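# Insert the steel peg fully into the block's hole

## Task

Seat the steel peg completely in the block's hole without ever shifting the block more than 1.5 cm from its starting position; if the block strays further at any moment, the attempt fails.

## Robot and tools

ROBOT. There are two six-joint arms, left_arm and right_arm. Each has a parallel two-finger gripper and a fisheye wrist camera. Their drives are cheap, with gear play and weak wrists. left_arm's base sits at (+0.048, +0.232, +0.002) m and right_arm's at (+0.027, -0.320, +0.001) m, both turned only slightly about z. A gripper's fingers point along its own +z and close along its y. end_effector_position is the midpoint between the finger pads, roughly 1 cm short of the tips.

FRAMES. The scene frame has its origin on the table surface midway between the arms: +x reaches out over the table, +y points toward left_arm, +z is up. Arm and camera names do not match image left and right. Each arm's reported hand pose, its Hand target and all offsets you send use that arm's own base axes. Rotations turn about the Hand target's position. Fixed cameras and the table use the scene frame.

execute_actions(actions, cameras). actions is a list of actions. Each action is a table of at most 15 rows, one row per 1/30 s control step; a shorter table repeats its final row up to step 15. Every row is one flat list of 14 numbers in [-1, 1]: left_arm dx, dy, dz, rx, ry, rz, opening, then the same seven for right_arm. The six pose numbers are an offset from that arm's Hand target at the start of the action; each row is measured from that same start, not from the row before. On this scale 1.0 equals 0.6 m or 180 degrees, and rx, ry, rz form a single rotation vector. A new action starts from the updated Hand target, so sending an offset twice moves the hand twice. Six zeros means no new pose. opening is absolute, not an offset: +1 is fully open (0.094 m), -1 is shut. Always send the opening you want, since 0 is itself a command. cameras lists names, ["all"] or []; with an empty actions list all images come back.

move(target, speed, blend, opening_speed, grip_force, blocking, cameras). target is one 14-number row laid out as above, or a list of up to 15 such rows. Every row is an offset from the Hand targets at the start of the move, never from the previous row. Each gripper travels a straight line there, with no avoidance of obstacles or the other arm; everything is capped at 10 s. speed is in m/s, 0.002 to 2.9, default 0.25; turning is limited to twice that in rad/s. It can be one number or one per target. blend, in metres, rounds corners between listed targets; 0 stops at each. opening_speed is the rate of the commanded opening per second on the -1 to +1 scale, at least 0.2. grip_force is a per-pad force limit in newtons, 10 to 50, as one number or one per arm; it persists until changed, and lower values close more slowly. blocking=false returns after about 0.5 s while the move continues. The result adds a move: line giving the ending (done, off_target, moving, held, fault) and any limits (paced means the pose was clipped, held means steps were withheld).

wait(seconds, cameras): 0 to 3600 s, no new commands; a running move carries on. stop(cameras): brakes a running move. zoom_image(camera, region): region is [x0, y0, x1, y1] in pixels of that camera's latest image, at most 504 wide and 504 high. read_manual(section): licence texts only. finished_scene(scene): ends the scene with its number; call nothing after it in that reply.

CAMERAS. cam_high and cam_low are fixed, 896x504. cam_left_wrist and cam_right_wrist are 672x504 fisheye. Calibration can be off slightly.

RESULTS. Positions are in metres, orientations as quat_wxyz, in the arm's base frame. Hand target is the last commanded pose after clipping; later offsets build on it. Tool commands shows current gripper commands. grip_measured is the measured opening on the command scale; grip_effort_nm is the gripper motor's averaged effort (negative means closing) and is not a pad force. Joint velocities may read within noise. Joint torques are total drive outputs with offsets and noise. MOTOR HOT appears at 75 °C; at 90 °C the arm folds and idles, and at 100 °C it goes limp.

MOTION NOTES. Commanded orientation is clipped to within 40 degrees of the measured one each step. Friction and weight can leave a hand several centimetres off target in free air; if so, send the remaining gap as an offset. Avoid paths passing near an arm's own base, as the elbow may whip round. To end a push, command back past the gripper. Faster moves overshoot and strike harder.

AVOID. Do not move the block more than 1.5 cm. Do not drop the peg, release it while it moves, or let anything leave the table. Avoid slams and hard pushes, collisions between the arms or grippers, strain on camera cables and overheating. Loose objects may get brief outside nudges.

Each tool is called after "Emit:" as a command line: name --argument value for each argument, lists and objects as JSON in quotes; but a table of rows of numbers goes row by row, as --pt "numbers of a row", without its own name.

## Session

Emit:
execute_actions --actions '[]' --cameras '["all"]'

Scene clock: 0.00 s.
left_arm: end_effector_position=(+0.2567, +0.0693, +0.2403) grip_measured=+1.000 grip_effort_nm=n/a end_effector_quat_wxyz=(+0.317, -0.182, +0.930, -0.045) | right_arm: end_effector_position=(+0.2993, +0.0315, +0.3084) grip_measured=+1.000 grip_effort_nm=n/a end_effector_quat_wxyz=(+0.588, +0.064, +0.775, +0.222)
Joint positions: left_arm=[0.402 1.038 1.183 -1.094 0.21 -0.054 0.094] | right_arm=[-0.137 0.713 0.758 -0.276 -0.405 0.35 0.094]
Joint velocities: within noise
Joint torques (N m): no reading
Heat: left arm: 32 °C; right arm: 36 °C.
Hand target: left_arm +0.2581, +0.0691, +0.2506; +0.334, -0.176, +0.925, -0.043 | right_arm +0.2971, +0.0326, +0.3235; +0.606, +0.053, +0.763, +0.220
Tool commands: left_gripper/opening=+1.0 right_gripper/opening=+1.0

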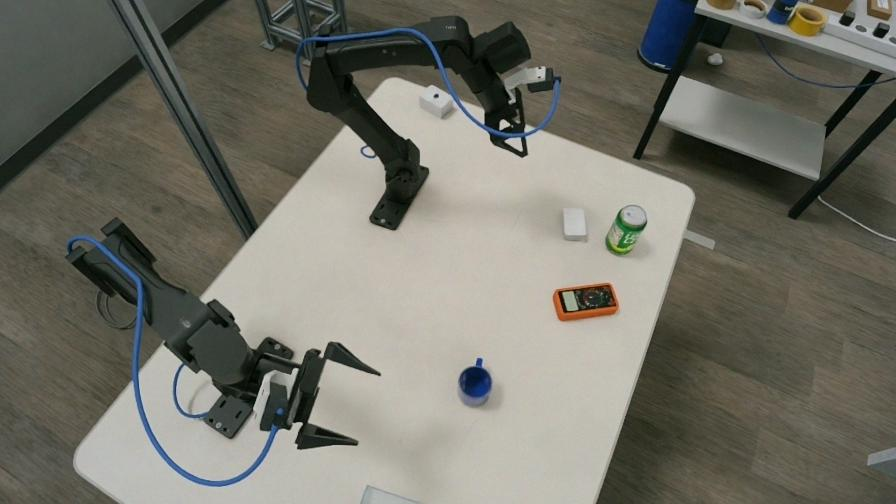

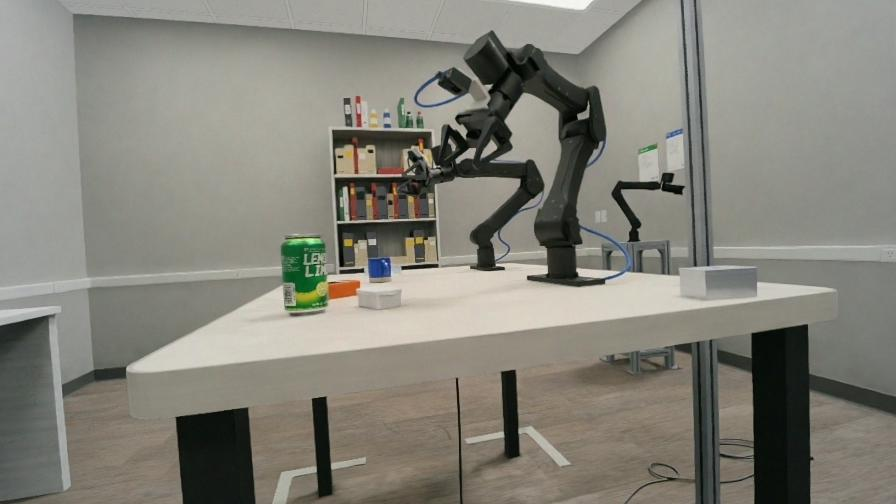

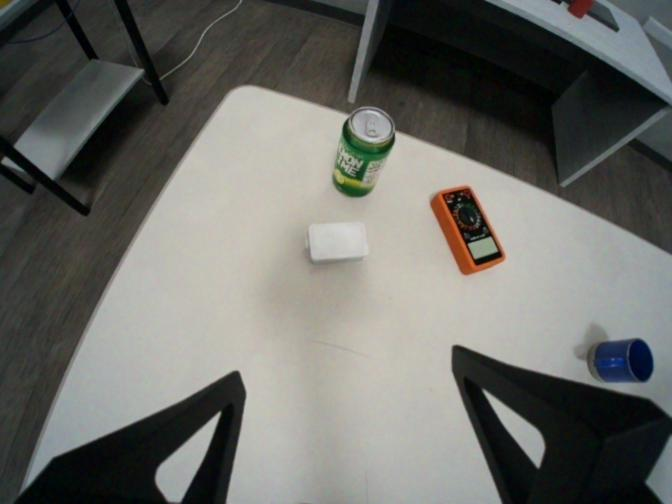

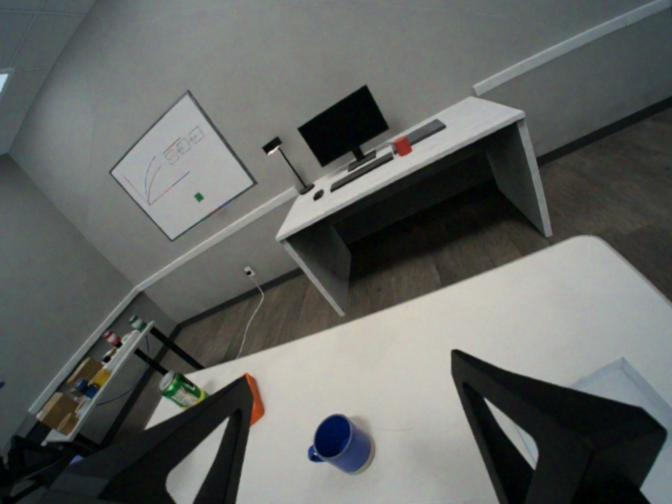

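Emit:
zoom_image --camera "cam_high" --region '[380, 60, 500, 140]'

Emit:
zoom_image --camera "cam_high" --region '[500, 180, 680, 340]'

Emit:
zoom_image --camera "cam_high" --region '[320, 420, 480, 504]'

Emit:
zoom_image --camera "cam_low" --region '[260, 220, 460, 330]'

Emit:
zoom_image --camera "cam_low" --region '[640, 230, 800, 330]'

Emit:
zoom_image --camera "cam_right_wrist" --region '[420, 320, 672, 504]'

Emit:
zoom_image --camera "cam_left_wrist" --region '[280, 190, 400, 290]'

Scaled by 4.200 from the camera's image (finer frame: 1280x720).

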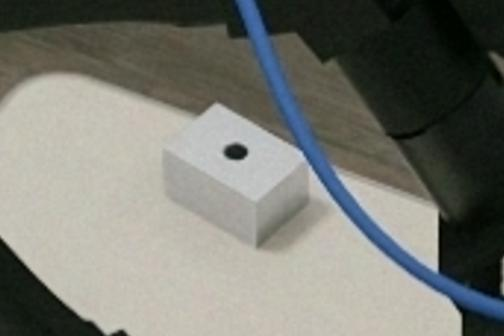

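Scaled by 2.800 from the camera's image (finer frame: 1280x720).

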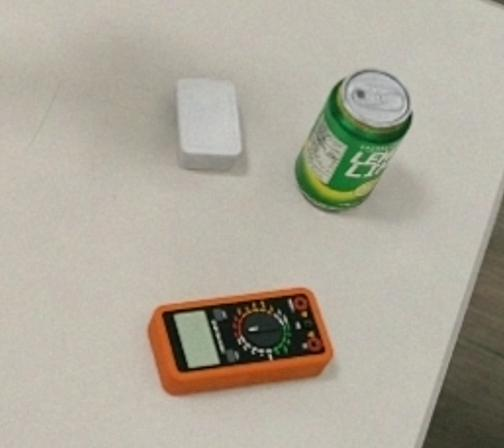

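Scaled by 3.150 from the camera's image (finer frame: 1280x720).

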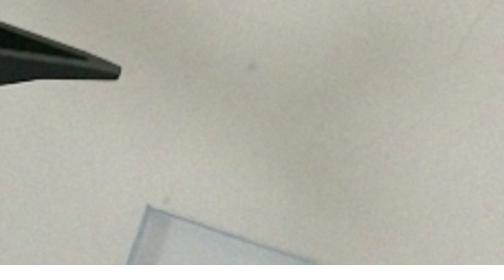

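Scaled by 2.520 from the camera's image (finer frame: 1280x720).

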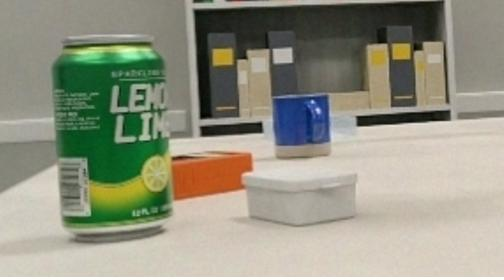

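Scaled by 3.150 from the camera's image (finer frame: 1280x720).

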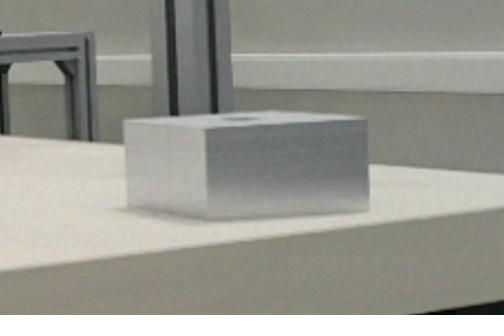

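Scaled by 2.000 from the camera's image (finer frame: 960x720).

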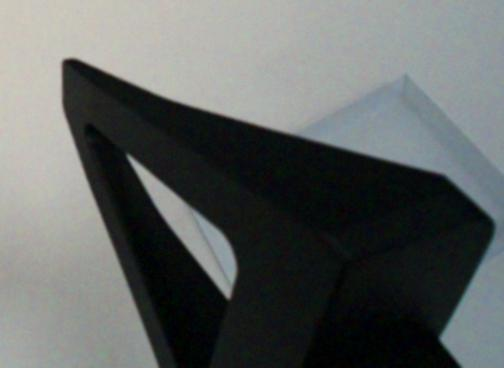

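Scaled by 4.200 from the camera's image (finer frame: 960x720).

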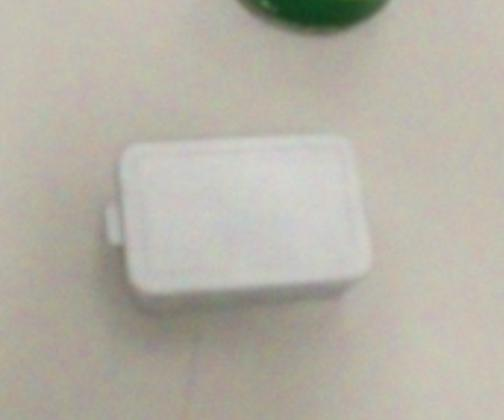

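Emit:
move --pt "-0.1635 0.2515 -0.0177 -0.0807 0.2070 0.1906 1.0 -0.0309 -0.1439 -0.0862 -0.026 0.2224 -0.043 1.0" --pt "-0.5407 0.2865 -0.0177 -0.1698 0.1678 0.4458 1.0 -0.0618 -0.2877 -0.1725 -0.0520 0.4447 -0.0859 1.0" --blend 0.05 --speed 0.2 --cameras '["all"]'

Scene clock: 133.97 s.
left_arm: end_effector_position=(-0.0650, +0.2398, +0.2299) grip_measured=+1.000 grip_effort_nm=-0.02 end_effector_quat_wxyz=(-0.053, +0.797, -0.598, -0.064) | right_arm: end_effector_position=(+0.2588, -0.1333, +0.2106) grip_measured=+1.000 grip_effort_nm=-0.01 end_effector_quat_wxyz=(+0.049, +0.223, +0.974, -0.007)
Joint positions: left_arm=[1.836 1.399 1.559 -1.564 0.006 -0.018 0.094] | right_arm=[-0.487 1.596 1.668 -1.545 -0.012 -0.036 0.094]
Joint torques (N m): left_arm=[0.47 -4.19 8.4 0.7 -0.06 0.08] | right_arm=[-0.53 -5 7.66 0.41 0.15 0.07]
Heat: left arm: 33 °C; right arm: 39 °C.
Hand target: left_arm -0.0663, +0.2410, +0.2400; +0.000, +0.796, -0.606, +0.000 | right_arm +0.2600, -0.1400, +0.2200; -0.001, +0.229, +0.973, +0.000
Off the commanded pose: left_arm 0.010 m, 10 deg | right_arm 0.012 m, 6 deg.
joint sent to its limit (left arm) — joint 4 (wrist pitch), lower limit. The joint targets are off in position and orientation.
joint sent to its limit (right arm) — joint 4 (wrist pitch), lower limit. The joint targets are off in position and orientation.
move: off_target (left_arm, right_arm)
cam_left_wrist: T_world_to_cam=[[0.98921, 0.14652, 0.00048, 0.03145], [0.14527, -0.98119, 0.12716, 0.26987], [0.0191, -0.12571, -0.99188, 0.37609]] pos_world=[-0.0775, 0.30746, 0.33871]
cam_right_wrist: T_world_to_cam=[[-0.57397, -0.81803, -0.0371, 0.0508], [-0.80696, 0.55734, 0.19542, 0.2993], [-0.13919, 0.1421, -0.98002, 0.37385]] pos_world=[0.32272, -0.17838, 0.30978]

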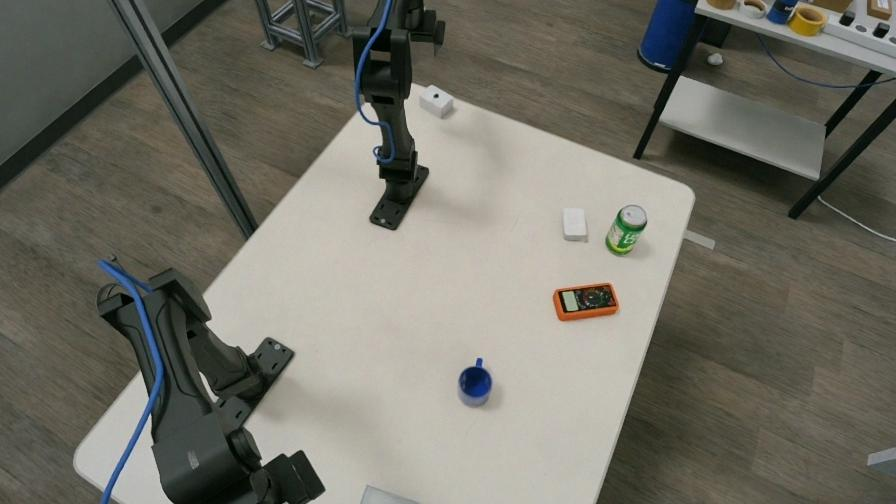

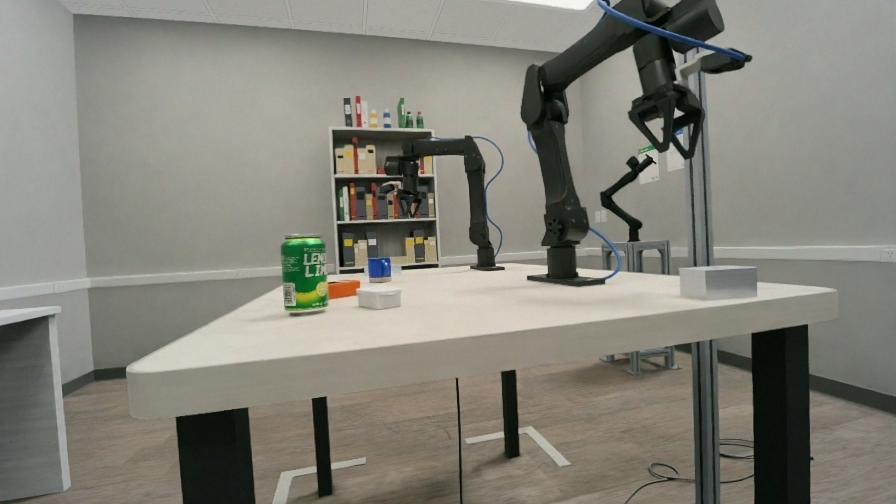

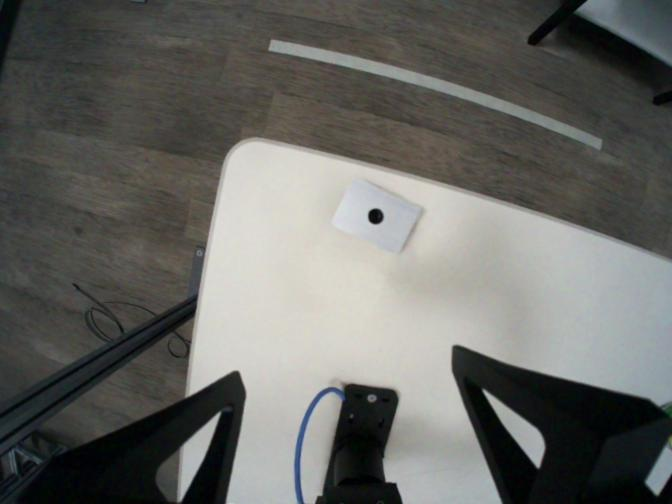

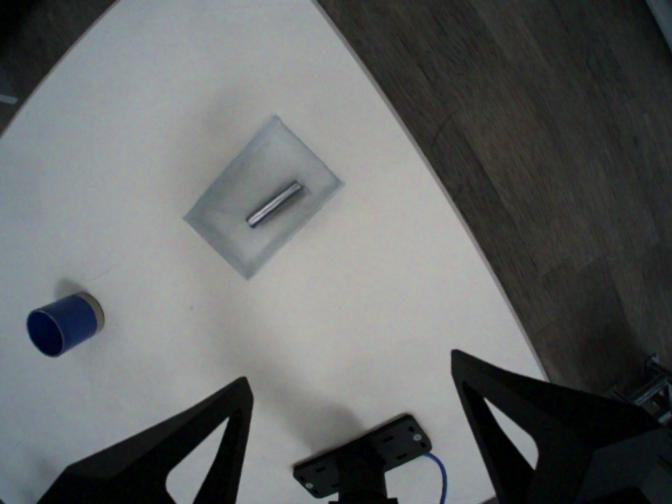

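Emit:
zoom_image --camera "cam_right_wrist" --region '[170, 100, 360, 290]'

Emit:
zoom_image --camera "cam_left_wrist" --region '[300, 150, 460, 270]'

Scaled by 2.653 from the camera's image (finer frame: 960x720).

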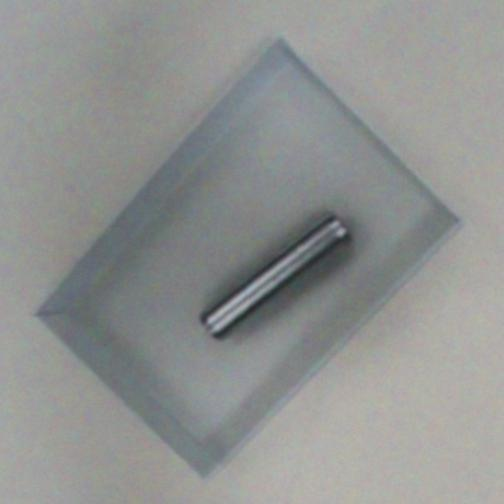

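Scaled by 3.150 from the camera's image (finer frame: 960x720).

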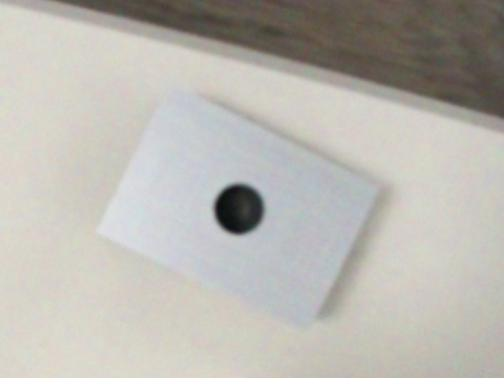

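Emit:
zoom_image --camera "cam_right_wrist" --region '[235, 165, 315, 235]'

Emit:
zoom_image --camera "cam_left_wrist" --region '[345, 190, 405, 240]'

Emit:
zoom_image --camera "cam_high" --region '[405, 75, 470, 125]'

Emit:
zoom_image --camera "cam_low" --region '[670, 255, 770, 310]'

Scaled by 6.300 from the camera's image (finer frame: 960x720).

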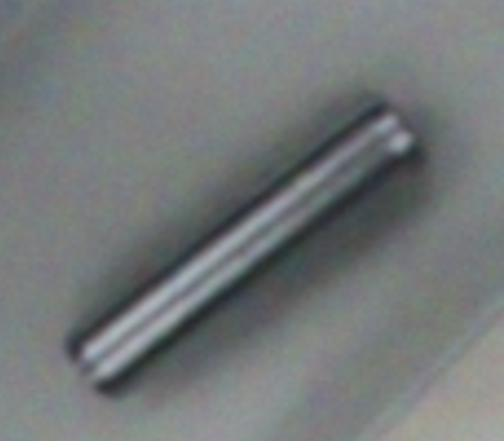

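Scaled by 8.400 from the camera's image (finer frame: 960x720).

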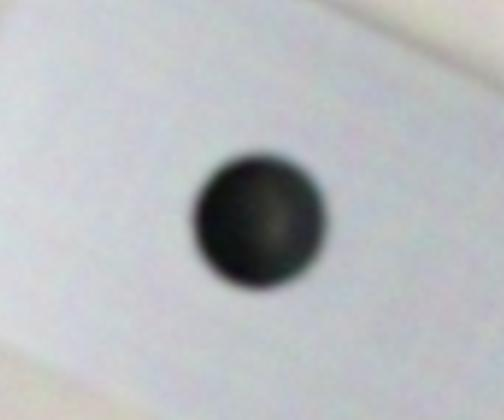

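Scaled by 7.754 from the camera's image (finer frame: 1280x720).

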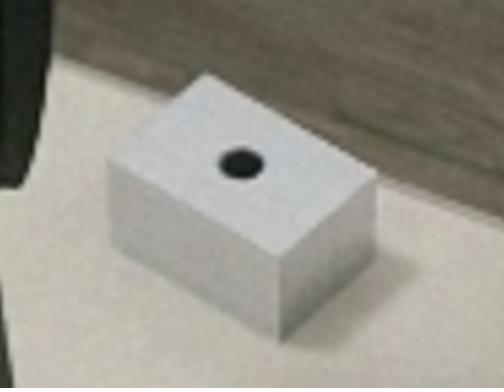

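Scaled by 5.040 from the camera's image (finer frame: 1280x720).

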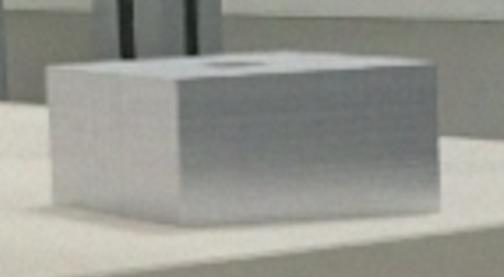

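Emit:
move --target '[0, 0, 0, 0, 0, 0, 1.0, 0.175, 0.0767, -0.2, 0, 0, -0.3524, 0.0]' --speed 0.2 --cameras '["cam_right_wrist", "cam_high"]'

Scene clock: 348.27 s.
left_arm: end_effector_position=(-0.0650, +0.2398, +0.2299) grip_measured=+1.000 grip_effort_nm=-0.02 end_effector_quat_wxyz=(-0.053, +0.797, -0.598, -0.064) | right_arm: end_effector_position=(+0.3517, -0.0932, +0.0951) grip_measured=+0.002 grip_effort_nm=-0.10 end_effector_quat_wxyz=(-0.019, +0.705, +0.709, -0.007)
Joint positions: left_arm=[1.836 1.399 1.559 -1.564 0.006 -0.018 0.094] | right_arm=[-0.266 1.969 1.664 -1.305 -0.008 1.298 0.047]
Joint velocities: left_arm=[within noise] | right_arm=[0.007 0.007 -0.022 -0.051 -0.125 -0.168 -0.002]
Joint torques (N m): left_arm=[0.46 -4.25 8.44 0.68 -0.07 0.08] | right_arm=[0.51 -7.95 7.6 0.42 0.04 0.14]
Heat: left arm: 35 °C; right arm: 38 °C.
Hand target: left_arm -0.0663, +0.2410, +0.2400; +0.000, +0.796, -0.606, +0.000 | right_arm +0.3650, -0.0940, +0.1000; -0.001, +0.707, +0.708, +0.000
Off the commanded pose: left_arm 0.010 m, 10 deg | right_arm 0.014 m, 2 deg.
joint sent to its limit (left arm) — joint 4 (wrist pitch), lower limit. The joint targets are off in position and orientation.
move: off_target (right_arm)
cam_right_wrist: T_world_to_cam=[[-0.98724, 0.15702, 0.02664, 0.3628], [0.15774, 0.94099, 0.29943, 0.06105], [0.02195, 0.29981, -0.95375, 0.22349]] pos_world=[0.34363, -0.18142, 0.18521]
Images, in order (width x height): cam_high 896x504, cam_right_wrist 672x504.

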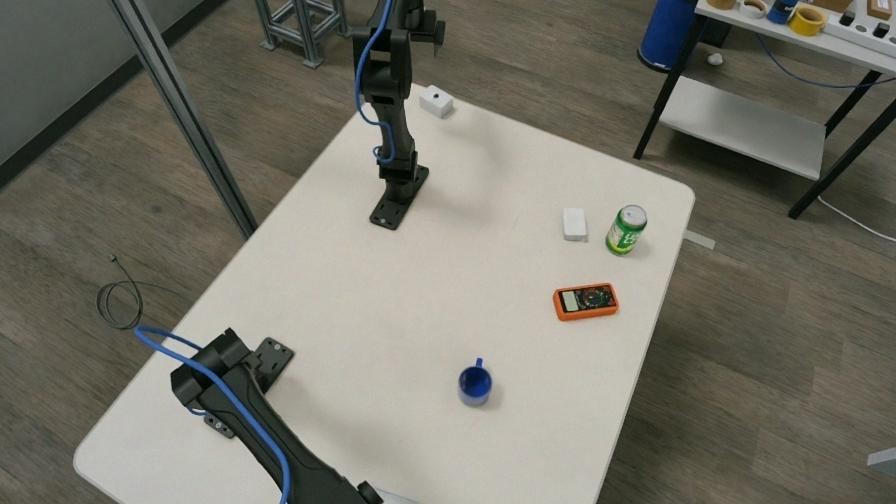

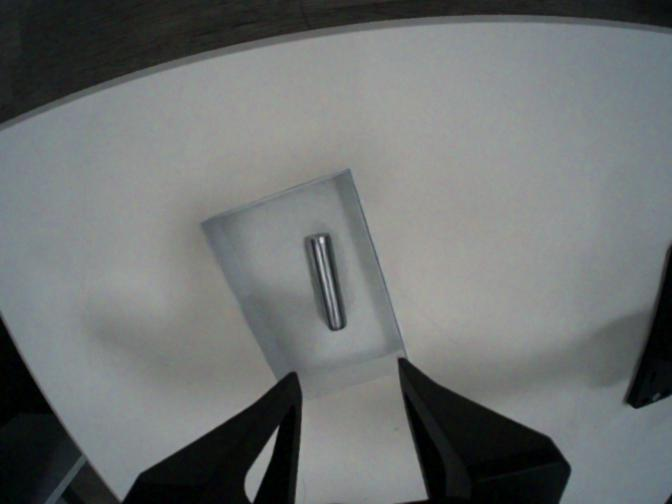

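Emit:
zoom_image --camera "cam_right_wrist" --region '[270, 220, 390, 340]'

Emit:
zoom_image --camera "cam_right_wrist" --region '[190, 150, 420, 380]'

Scaled by 4.200 from the camera's image (finer frame: 960x720).

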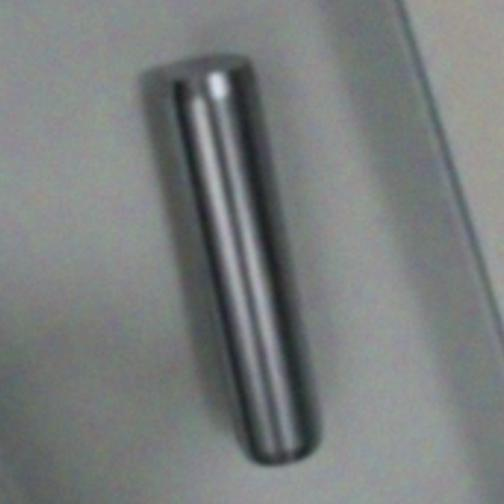

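Scaled by 2.191 from the camera's image (finer frame: 960x720).

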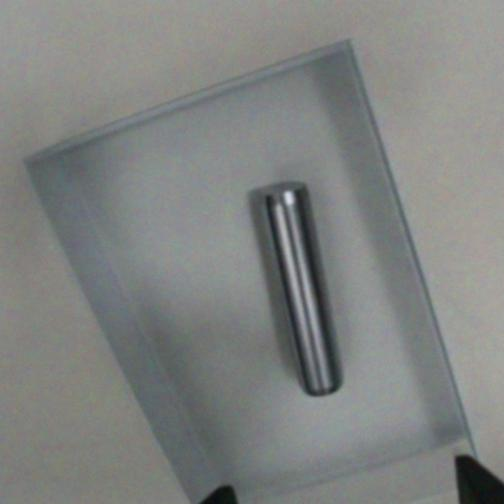

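Emit:
move --target '[0, 0, 0, 0, 0, 0, 1.0, 0.0105, 0.0012, -0.075, 0, 0, 0, -0.36]' --speed 0.12 --cameras '["cam_right_wrist"]'

Scene clock: 396.90 s.
left_arm: end_effector_position=(-0.0650, +0.2398, +0.2299) grip_measured=+1.000 grip_effort_nm=-0.02 end_effector_quat_wxyz=(-0.053, +0.797, -0.598, -0.064) | right_arm: end_effector_position=(+0.3664, -0.0954, +0.0568) grip_measured=-0.358 grip_effort_nm=-0.10 end_effector_quat_wxyz=(-0.007, +0.706, +0.708, +0.000)
Joint positions: left_arm=[1.836 1.399 1.559 -1.564 0.006 -0.018 0.094] | right_arm=[-0.261 2.02 1.584 -1.147 -0.008 1.306 0.03]
Joint torques (N m): left_arm=[0.38 -4.21 8.42 0.69 -0.08 0.08] | right_arm=[0.55 -8.79 4.82 0.51 0.04 0.13]
Heat: left arm: 35 °C; right arm: 41 °C.
Hand target: left_arm -0.0663, +0.2410, +0.2400; +0.000, +0.796, -0.606, +0.000 | right_arm +0.3713, -0.0933, +0.0550; -0.001, +0.707, +0.708, +0.000
Off the commanded pose: left_arm 0.010 m, 10 deg | right_arm 0.006 m, 1 deg.
joint sent to its limit (left arm) — joint 4 (wrist pitch), lower limit. The joint targets are off in position and orientation.
move: done
cam_right_wrist: T_world_to_cam=[[-0.9871, 0.16011, -0.00071, 0.38042], [0.1527, 0.9427, 0.29664, 0.07446], [0.04816, 0.29271, -0.95499, 0.17707]] pos_world=[0.35562, -0.18293, 0.14728]

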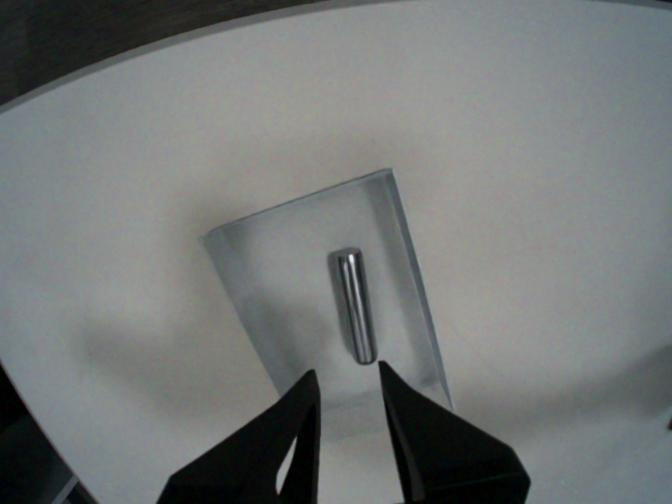

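Emit:
zoom_image --camera "cam_right_wrist" --region '[280, 230, 460, 410]'

Scaled by 2.800 from the camera's image (finer frame: 960x720).

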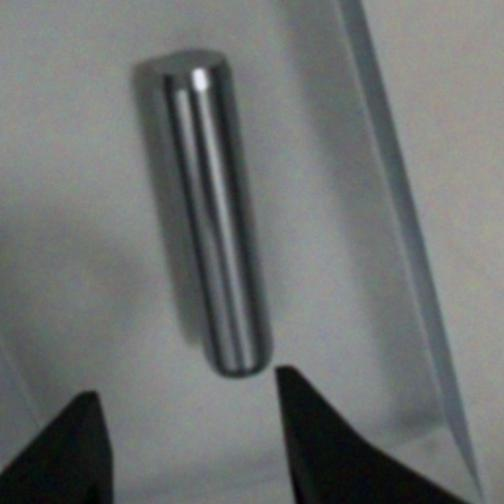

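Emit:
move --pt "0 0 0 0 0 0 1.0 -0.0138 0.0047 -0.01 0 0 0 -0.36" --pt "0 0 0 0 0 0 1.0 -0.0138 0.0047 -0.045 0 0 0 -0.36" --speed 0.06 --cameras '["cam_right_wrist"]'

Scene clock: 418.90 s.
left_arm: end_effector_position=(-0.0650, +0.2398, +0.2299) grip_measured=+1.000 grip_effort_nm=-0.02 end_effector_quat_wxyz=(-0.053, +0.797, -0.598, -0.064) | right_arm: end_effector_position=(+0.3595, -0.0936, +0.0291) grip_measured=-0.358 grip_effort_nm=-0.10 end_effector_quat_wxyz=(-0.007, +0.706, +0.708, +0.000)
Joint positions: left_arm=[1.836 1.399 1.559 -1.564 0.006 -0.018 0.094] | right_arm=[-0.261 2.02 1.47 -1.034 -0.008 1.307 0.03]
Joint torques (N m): left_arm=[0.46 -4.22 8.47 0.69 -0.05 0.08] | right_arm=[0.64 -9.13 4.42 0.5 0.03 0.11]
Heat: left arm: 35 °C; right arm: 39 °C.
Hand target: left_arm -0.0663, +0.2410, +0.2400; +0.000, +0.796, -0.606, +0.000 | right_arm +0.3630, -0.0904, +0.0280; -0.001, +0.707, +0.708, +0.000
Off the commanded pose: left_arm 0.010 m, 10 deg | right_arm 0.005 m, 1 deg.
joint sent to its limit (left arm) — joint 4 (wrist pitch), lower limit. The joint targets are off in position and orientation.
move: done
cam_right_wrist: T_world_to_cam=[[-0.98685, 0.16166, -0.00065, 0.37338], [0.15419, 0.94247, 0.29662, 0.08139], [0.04856, 0.29262, -0.955, 0.15024]] pos_world=[0.34862, -0.18103, 0.11958]

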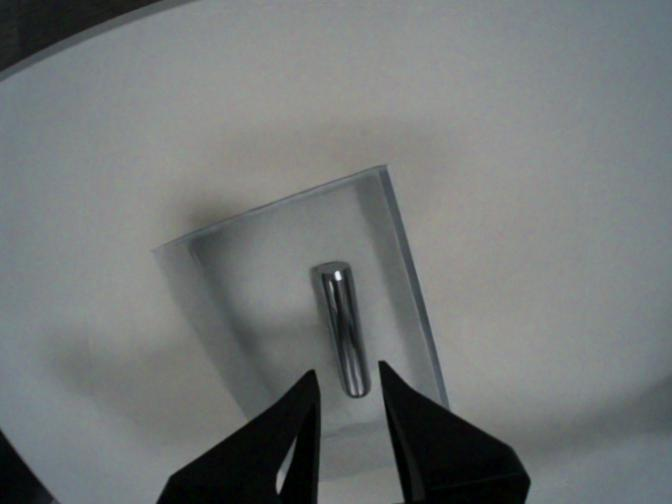

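Emit:
zoom_image --camera "cam_right_wrist" --region '[280, 240, 440, 440]'

Scaled by 2.520 from the camera's image (finer frame: 960x720).

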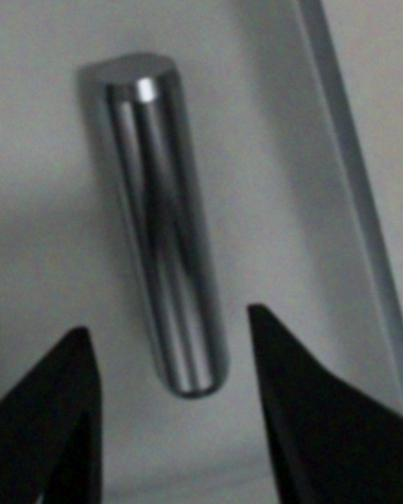

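Emit:
move --target '[0, 0, 0, 0, 0, 0, 1.0, -0.0025, 0, -0.0218, 0, 0, 0, -0.36]' --speed 0.03 --cameras '["cam_right_wrist"]'

Scene clock: 434.57 s.
left_arm: end_effector_position=(-0.0650, +0.2398, +0.2299) grip_measured=+1.000 grip_effort_nm=-0.01 end_effector_quat_wxyz=(-0.053, +0.797, -0.598, -0.064) | right_arm: end_effector_position=(+0.3582, -0.0932, +0.0196) grip_measured=-0.358 grip_effort_nm=-0.10 end_effector_quat_wxyz=(-0.004, +0.706, +0.708, +0.002)
Joint positions: left_arm=[1.836 1.399 1.559 -1.564 0.006 -0.018 0.094] | right_arm=[-0.261 2.02 1.43 -0.986 -0.008 1.307 0.03]
Joint torques (N m): left_arm=[0.49 -4.29 8.44 0.69 -0.06 0.08] | right_arm=[0.57 -8.18 4.41 0.53 0.03 0.11]
Heat: left arm: 35 °C; right arm: 38 °C.
Hand target: left_arm -0.0663, +0.2410, +0.2400; +0.000, +0.796, -0.606, +0.000 | right_arm +0.3615, -0.0904, +0.0149; -0.001, +0.707, +0.708, +0.000
Off the commanded pose: left_arm 0.010 m, 10 deg | right_arm 0.006 m, 0 deg.
joint sent to its limit (left arm) — joint 4 (wrist pitch), lower limit. The joint targets are off in position and orientation.
move: done
cam_right_wrist: T_world_to_cam=[[-0.98681, 0.16167, -0.0083, 0.37217], [0.15201, 0.94305, 0.29587, 0.08497], [0.05566, 0.29071, -0.95519, 0.13843]] pos_world=[0.34664, -0.18054, 0.11017]

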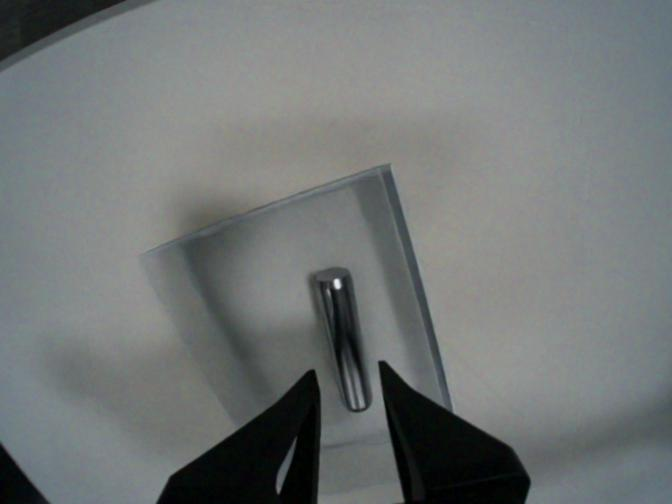

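Emit:
zoom_image --camera "cam_right_wrist" --region '[280, 240, 440, 440]'

Scaled by 2.520 from the camera's image (finer frame: 960x720).

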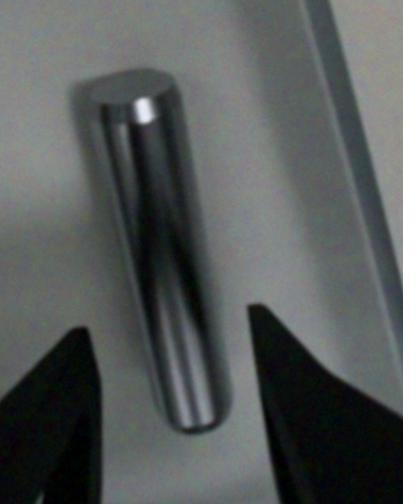

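Emit:
move --target '[0, 0, 0, 0, 0, 0, 1.0, -0.001, 0, -0.0083, 0, 0, 0, -0.36]' --speed 0.03 --cameras '["cam_right_wrist"]'

Scene clock: 447.53 s.
left_arm: end_effector_position=(-0.0650, +0.2398, +0.2299) grip_measured=+1.000 grip_effort_nm=-0.02 end_effector_quat_wxyz=(-0.053, +0.797, -0.598, -0.064) | right_arm: end_effector_position=(+0.3585, -0.0933, +0.0163) grip_measured=-0.358 grip_effort_nm=-0.10 end_effector_quat_wxyz=(-0.001, +0.706, +0.708, +0.004)
Joint positions: left_arm=[1.836 1.399 1.559 -1.564 0.006 -0.018 0.094] | right_arm=[-0.261 2.02 1.417 -0.966 -0.008 1.307 0.03]
Joint torques (N m): left_arm=[0.39 -4.26 8.44 0.7 -0.07 0.09] | right_arm=[0.57 -7.8 4.38 0.54 0.03 0.11]
Heat: left arm: 35 °C; right arm: 38 °C.
Hand target: left_arm -0.0663, +0.2410, +0.2400; +0.000, +0.796, -0.606, +0.000 | right_arm +0.3609, -0.0904, +0.0100; -0.001, +0.707, +0.708, +0.000
Off the commanded pose: left_arm 0.010 m, 10 deg | right_arm 0.007 m, 0 deg.
joint sent to its limit (left arm) — joint 4 (wrist pitch), lower limit. The joint targets are off in position and orientation.
move: done
cam_right_wrist: T_world_to_cam=[[-0.98674, 0.16163, -0.01445, 0.37258], [0.15023, 0.94352, 0.29529, 0.08662], [0.06137, 0.28921, -0.9553, 0.13311]] pos_world=[0.34646, -0.18044, 0.10697]

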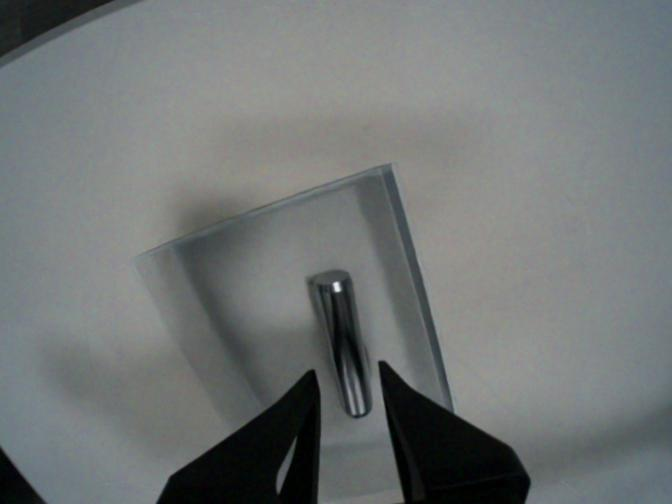

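Emit:
move --target '[0, 0, 0, 0, 0, 0, 1.0, 0, 0, 0, 0, 0, 0, -0.9]' --speed 0.05 --opening_speed 0.4 --cameras '["cam_right_wrist"]'

Scene clock: 454.20 s.
left_arm: end_effector_position=(-0.0650, +0.2398, +0.2299) grip_measured=+1.000 grip_effort_nm=-0.02 end_effector_quat_wxyz=(-0.053, +0.797, -0.598, -0.064) | right_arm: end_effector_position=(+0.3607, -0.0930, +0.0178) grip_measured=-0.897 grip_effort_nm=-0.16 end_effector_quat_wxyz=(+0.001, +0.706, +0.708, +0.006)
Joint positions: left_arm=[1.836 1.399 1.559 -1.564 0.006 -0.018 0.094] | right_arm=[-0.26 2.02 1.423 -0.966 -0.009 1.307 0.005]
Joint torques (N m): left_arm=[0.47 -4.23 8.46 0.69 -0.06 0.08] | right_arm=[0.55 -7.86 4.03 0.55 0.05 0.11]
Heat: left arm: 35 °C; right arm: 38 °C.
Hand target: left_arm -0.0663, +0.2410, +0.2400; +0.000, +0.796, -0.606, +0.000 | right_arm +0.3609, -0.0904, +0.0100; -0.001, +0.707, +0.708, +0.000
Off the commanded pose: left_arm 0.010 m, 10 deg | right_arm 0.008 m, 1 deg.
joint sent to its limit (left arm) — joint 4 (wrist pitch), lower limit. The joint targets are off in position and orientation.
move: done
cam_right_wrist: T_world_to_cam=[[-0.98688, 0.16014, -0.02072, 0.3748], [0.14693, 0.94378, 0.29614, 0.08675], [0.06698, 0.28921, -0.95492, 0.13225]] pos_world=[0.34828, -0.18015, 0.10836]

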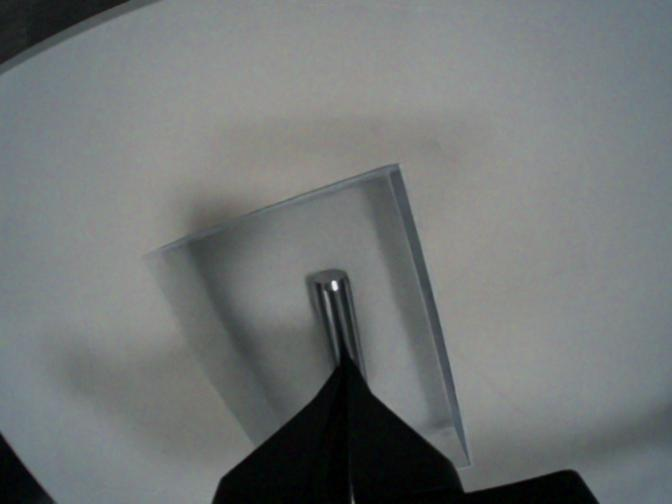

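Emit:
move --pt "0 0 0 0 0 0 1.0 0 0 0.001 0 0 0 -0.36" --pt "0 0 0 0 0 0 1.0 -0.002 0 -0.0083 0 0 0 -0.36" --speed 0.03 --cameras '["cam_right_wrist"]'

Scene clock: 463.83 s.
left_arm: end_effector_position=(-0.0650, +0.2398, +0.2299) grip_measured=+1.000 grip_effort_nm=-0.02 end_effector_quat_wxyz=(-0.053, +0.797, -0.598, -0.064) | right_arm: end_effector_position=(+0.3570, -0.0920, +0.0102) grip_measured=-0.362 grip_effort_nm=0.08 end_effector_quat_wxyz=(-0.004, +0.706, +0.708, +0.003)
Joint positions: left_arm=[1.836 1.399 1.559 -1.564 0.006 -0.018 0.094] | right_arm=[-0.26 2.026 1.4 -0.948 -0.009 1.307 0.03]
Joint torques (N m): left_arm=[0.42 -4.22 8.44 0.69 -0.06 0.06] | right_arm=[0.5 -7.91 4.38 0.53 0.07 0.1]
Heat: left arm: 35 °C; right arm: 37 °C.
Hand target: left_arm -0.0663, +0.2410, +0.2400; +0.000, +0.796, -0.606, +0.000 | right_arm +0.3597, -0.0904, +0.0050; -0.001, +0.707, +0.708, +0.000
Off the commanded pose: left_arm 0.010 m, 10 deg | right_arm 0.006 m, 1 deg.
joint sent to its limit (left arm) — joint 4 (wrist pitch), lower limit. The joint targets are off in position and orientation.
move: done
cam_right_wrist: T_world_to_cam=[[-0.98704, 0.16016, -0.00994, 0.37071], [0.15001, 0.94297, 0.29715, 0.08747], [0.05697, 0.2918, -0.95478, 0.1288]] pos_world=[0.34544, -0.17944, 0.10067]

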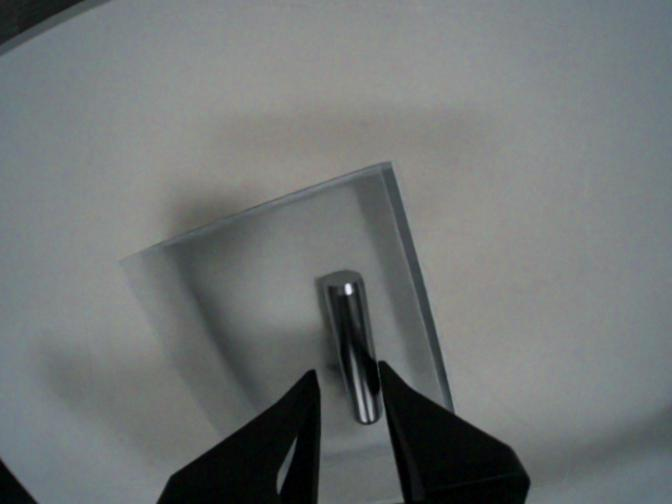

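Emit:
zoom_image --camera "cam_right_wrist" --region '[280, 240, 440, 440]'

Scaled by 2.520 from the camera's image (finer frame: 960x720).

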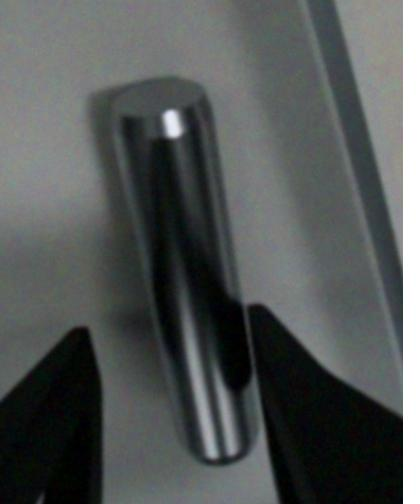

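Emit:
move --target '[0, 0, 0, 0, 0, 0, 1.0, 0, 0, 0, 0, 0, 0, -0.85]' --speed 0.05 --opening_speed 0.4 --cameras '["cam_right_wrist"]'

Scene clock: 471.23 s.
left_arm: end_effector_position=(-0.0650, +0.2398, +0.2299) grip_measured=+1.000 grip_effort_nm=-0.02 end_effector_quat_wxyz=(-0.053, +0.797, -0.598, -0.064) | right_arm: end_effector_position=(+0.3573, -0.0921, +0.0102) grip_measured=-0.660 grip_effort_nm=-1.04 end_effector_quat_wxyz=(-0.003, +0.706, +0.708, +0.003)
Joint positions: left_arm=[1.836 1.399 1.559 -1.564 0.006 -0.018 0.094] | right_arm=[-0.26 2.026 1.4 -0.947 -0.009 1.307 0.016]
Joint torques (N m): left_arm=[0.43 -4.18 8.39 0.69 -0.05 0.08] | right_arm=[0.51 -7.92 4.36 0.52 0.06 0.1]
Heat: left arm: 35 °C; right arm: 37 °C.
Hand target: left_arm -0.0663, +0.2410, +0.2400; +0.000, +0.796, -0.606, +0.000 | right_arm +0.3597, -0.0904, +0.0050; -0.001, +0.707, +0.708, +0.000
Off the commanded pose: left_arm 0.010 m, 10 deg | right_arm 0.006 m, 0 deg.
joint sent to its limit (left arm) — joint 4 (wrist pitch), lower limit. The joint targets are off in position and orientation.
move: done
cam_right_wrist: T_world_to_cam=[[-0.98703, 0.16013, -0.01157, 0.37108], [0.14952, 0.9431, 0.29699, 0.08774], [0.05847, 0.29141, -0.95481, 0.12823]] pos_world=[0.34565, -0.17954, 0.10067]

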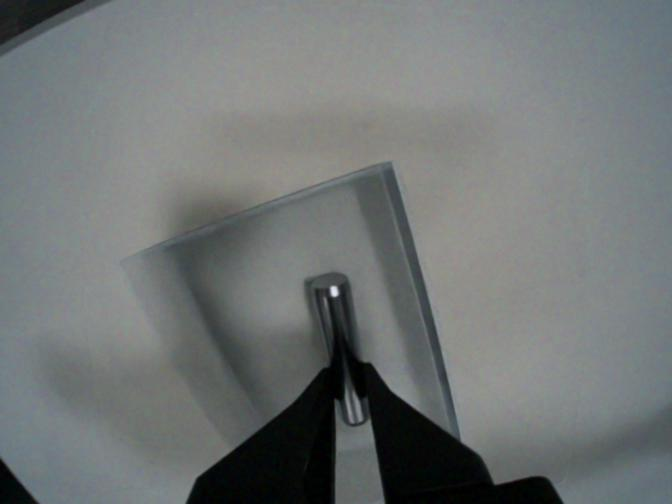

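Emit:
move --target '[0, 0, 0, 0, 0, 0, 1.0, 0, 0, 0.2, 0, 0, 0, -0.85]' --speed 0.1 --cameras '["cam_right_wrist", "cam_high", "cam_low"]'

Scene clock: 482.60 s.
left_arm: end_effector_position=(-0.0650, +0.2398, +0.2299) grip_measured=+1.000 grip_effort_nm=-0.02 end_effector_quat_wxyz=(-0.053, +0.797, -0.598, -0.064) | right_arm: end_effector_position=(+0.3538, -0.0912, +0.0977) grip_measured=-0.660 grip_effort_nm=-1.04 end_effector_quat_wxyz=(-0.032, +0.705, +0.708, -0.013)
Joint positions: left_arm=[1.836 1.399 1.559 -1.564 0.006 -0.018 0.094] | right_arm=[-0.26 2.003 1.72 -1.356 -0.009 1.307 0.016]
Joint torques (N m): left_arm=[0.47 -4.29 8.44 0.69 -0.06 0.07] | right_arm=[0.51 -13.3 7.88 -0.02 0.06 0.1]
Heat: left arm: 35 °C; right arm: 38 °C.
Hand target: left_arm -0.0663, +0.2410, +0.2400; +0.000, +0.796, -0.606, +0.000 | right_arm +0.3597, -0.0904, +0.1250; -0.001, +0.707, +0.708, +0.000
Off the commanded pose: left_arm 0.010 m, 10 deg | right_arm 0.028 m, 4 deg.
joint sent to its limit (left arm) — joint 4 (wrist pitch), lower limit. The joint targets are off in position and orientation.
move: off_target (right_arm)
cam_right_wrist: T_world_to_cam=[[-0.98566, 0.1598, 0.05411, 0.36152], [0.1687, 0.938, 0.30282, 0.05354], [-0.00237, 0.30761, -0.95151, 0.23438]] pos_world=[0.34786, -0.18009, 0.18724]
Images, in order (width x height): cam_high 896x504, cam_low 896x504, cam_right_wrist 672x504.

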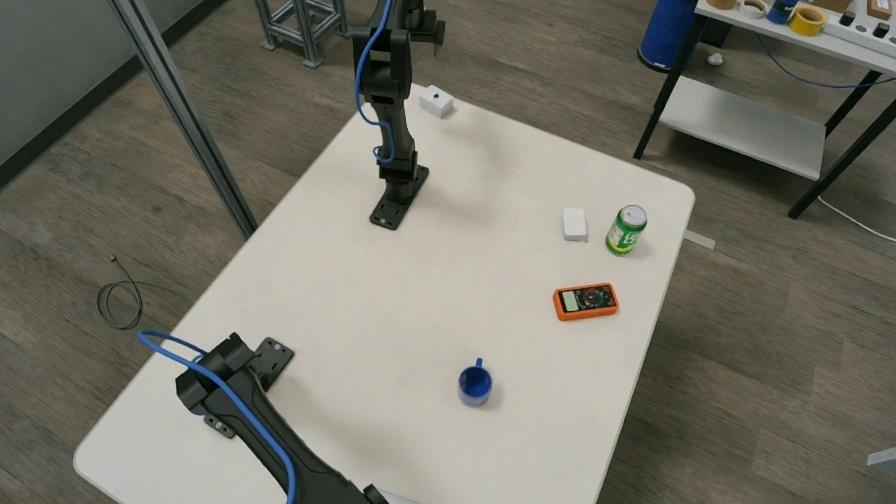

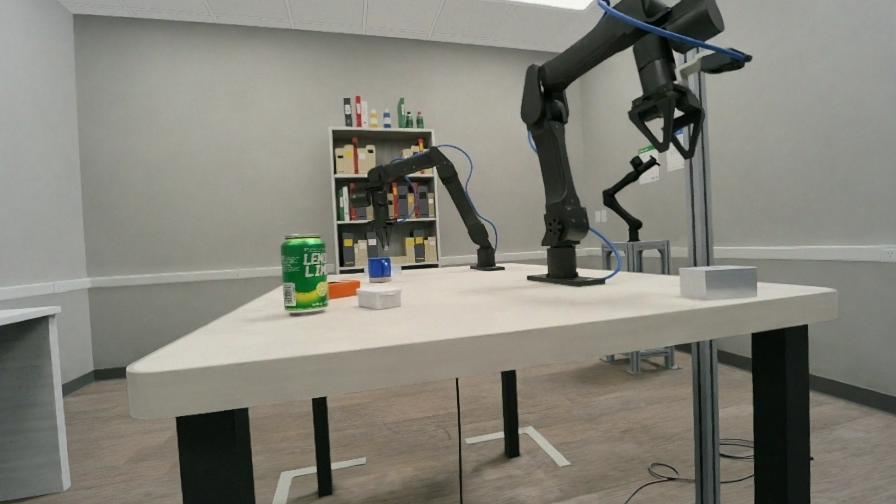

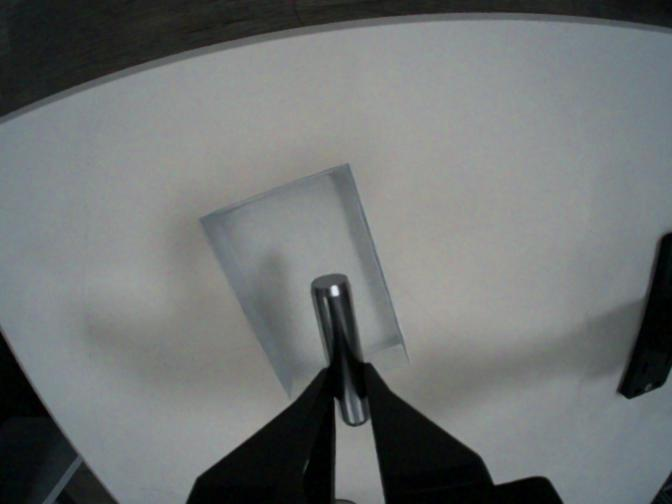

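Emit:
zoom_image --camera "cam_right_wrist" --region '[280, 250, 420, 440]'

Emit:
zoom_image --camera "cam_low" --region '[320, 130, 520, 300]'

Scaled by 2.653 from the camera's image (finer frame: 960x720).

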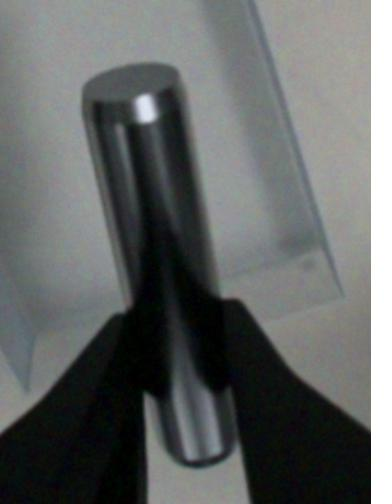

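Scaled by 2.520 from the camera's image (finer frame: 1280x720).

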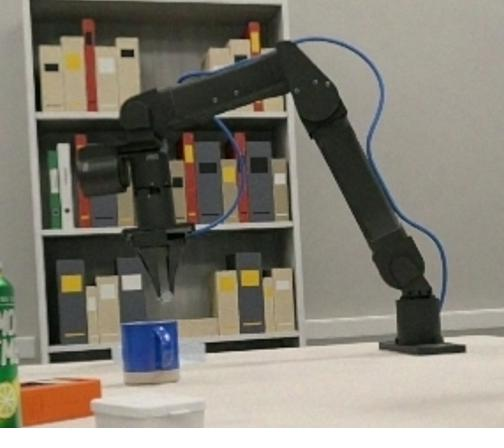

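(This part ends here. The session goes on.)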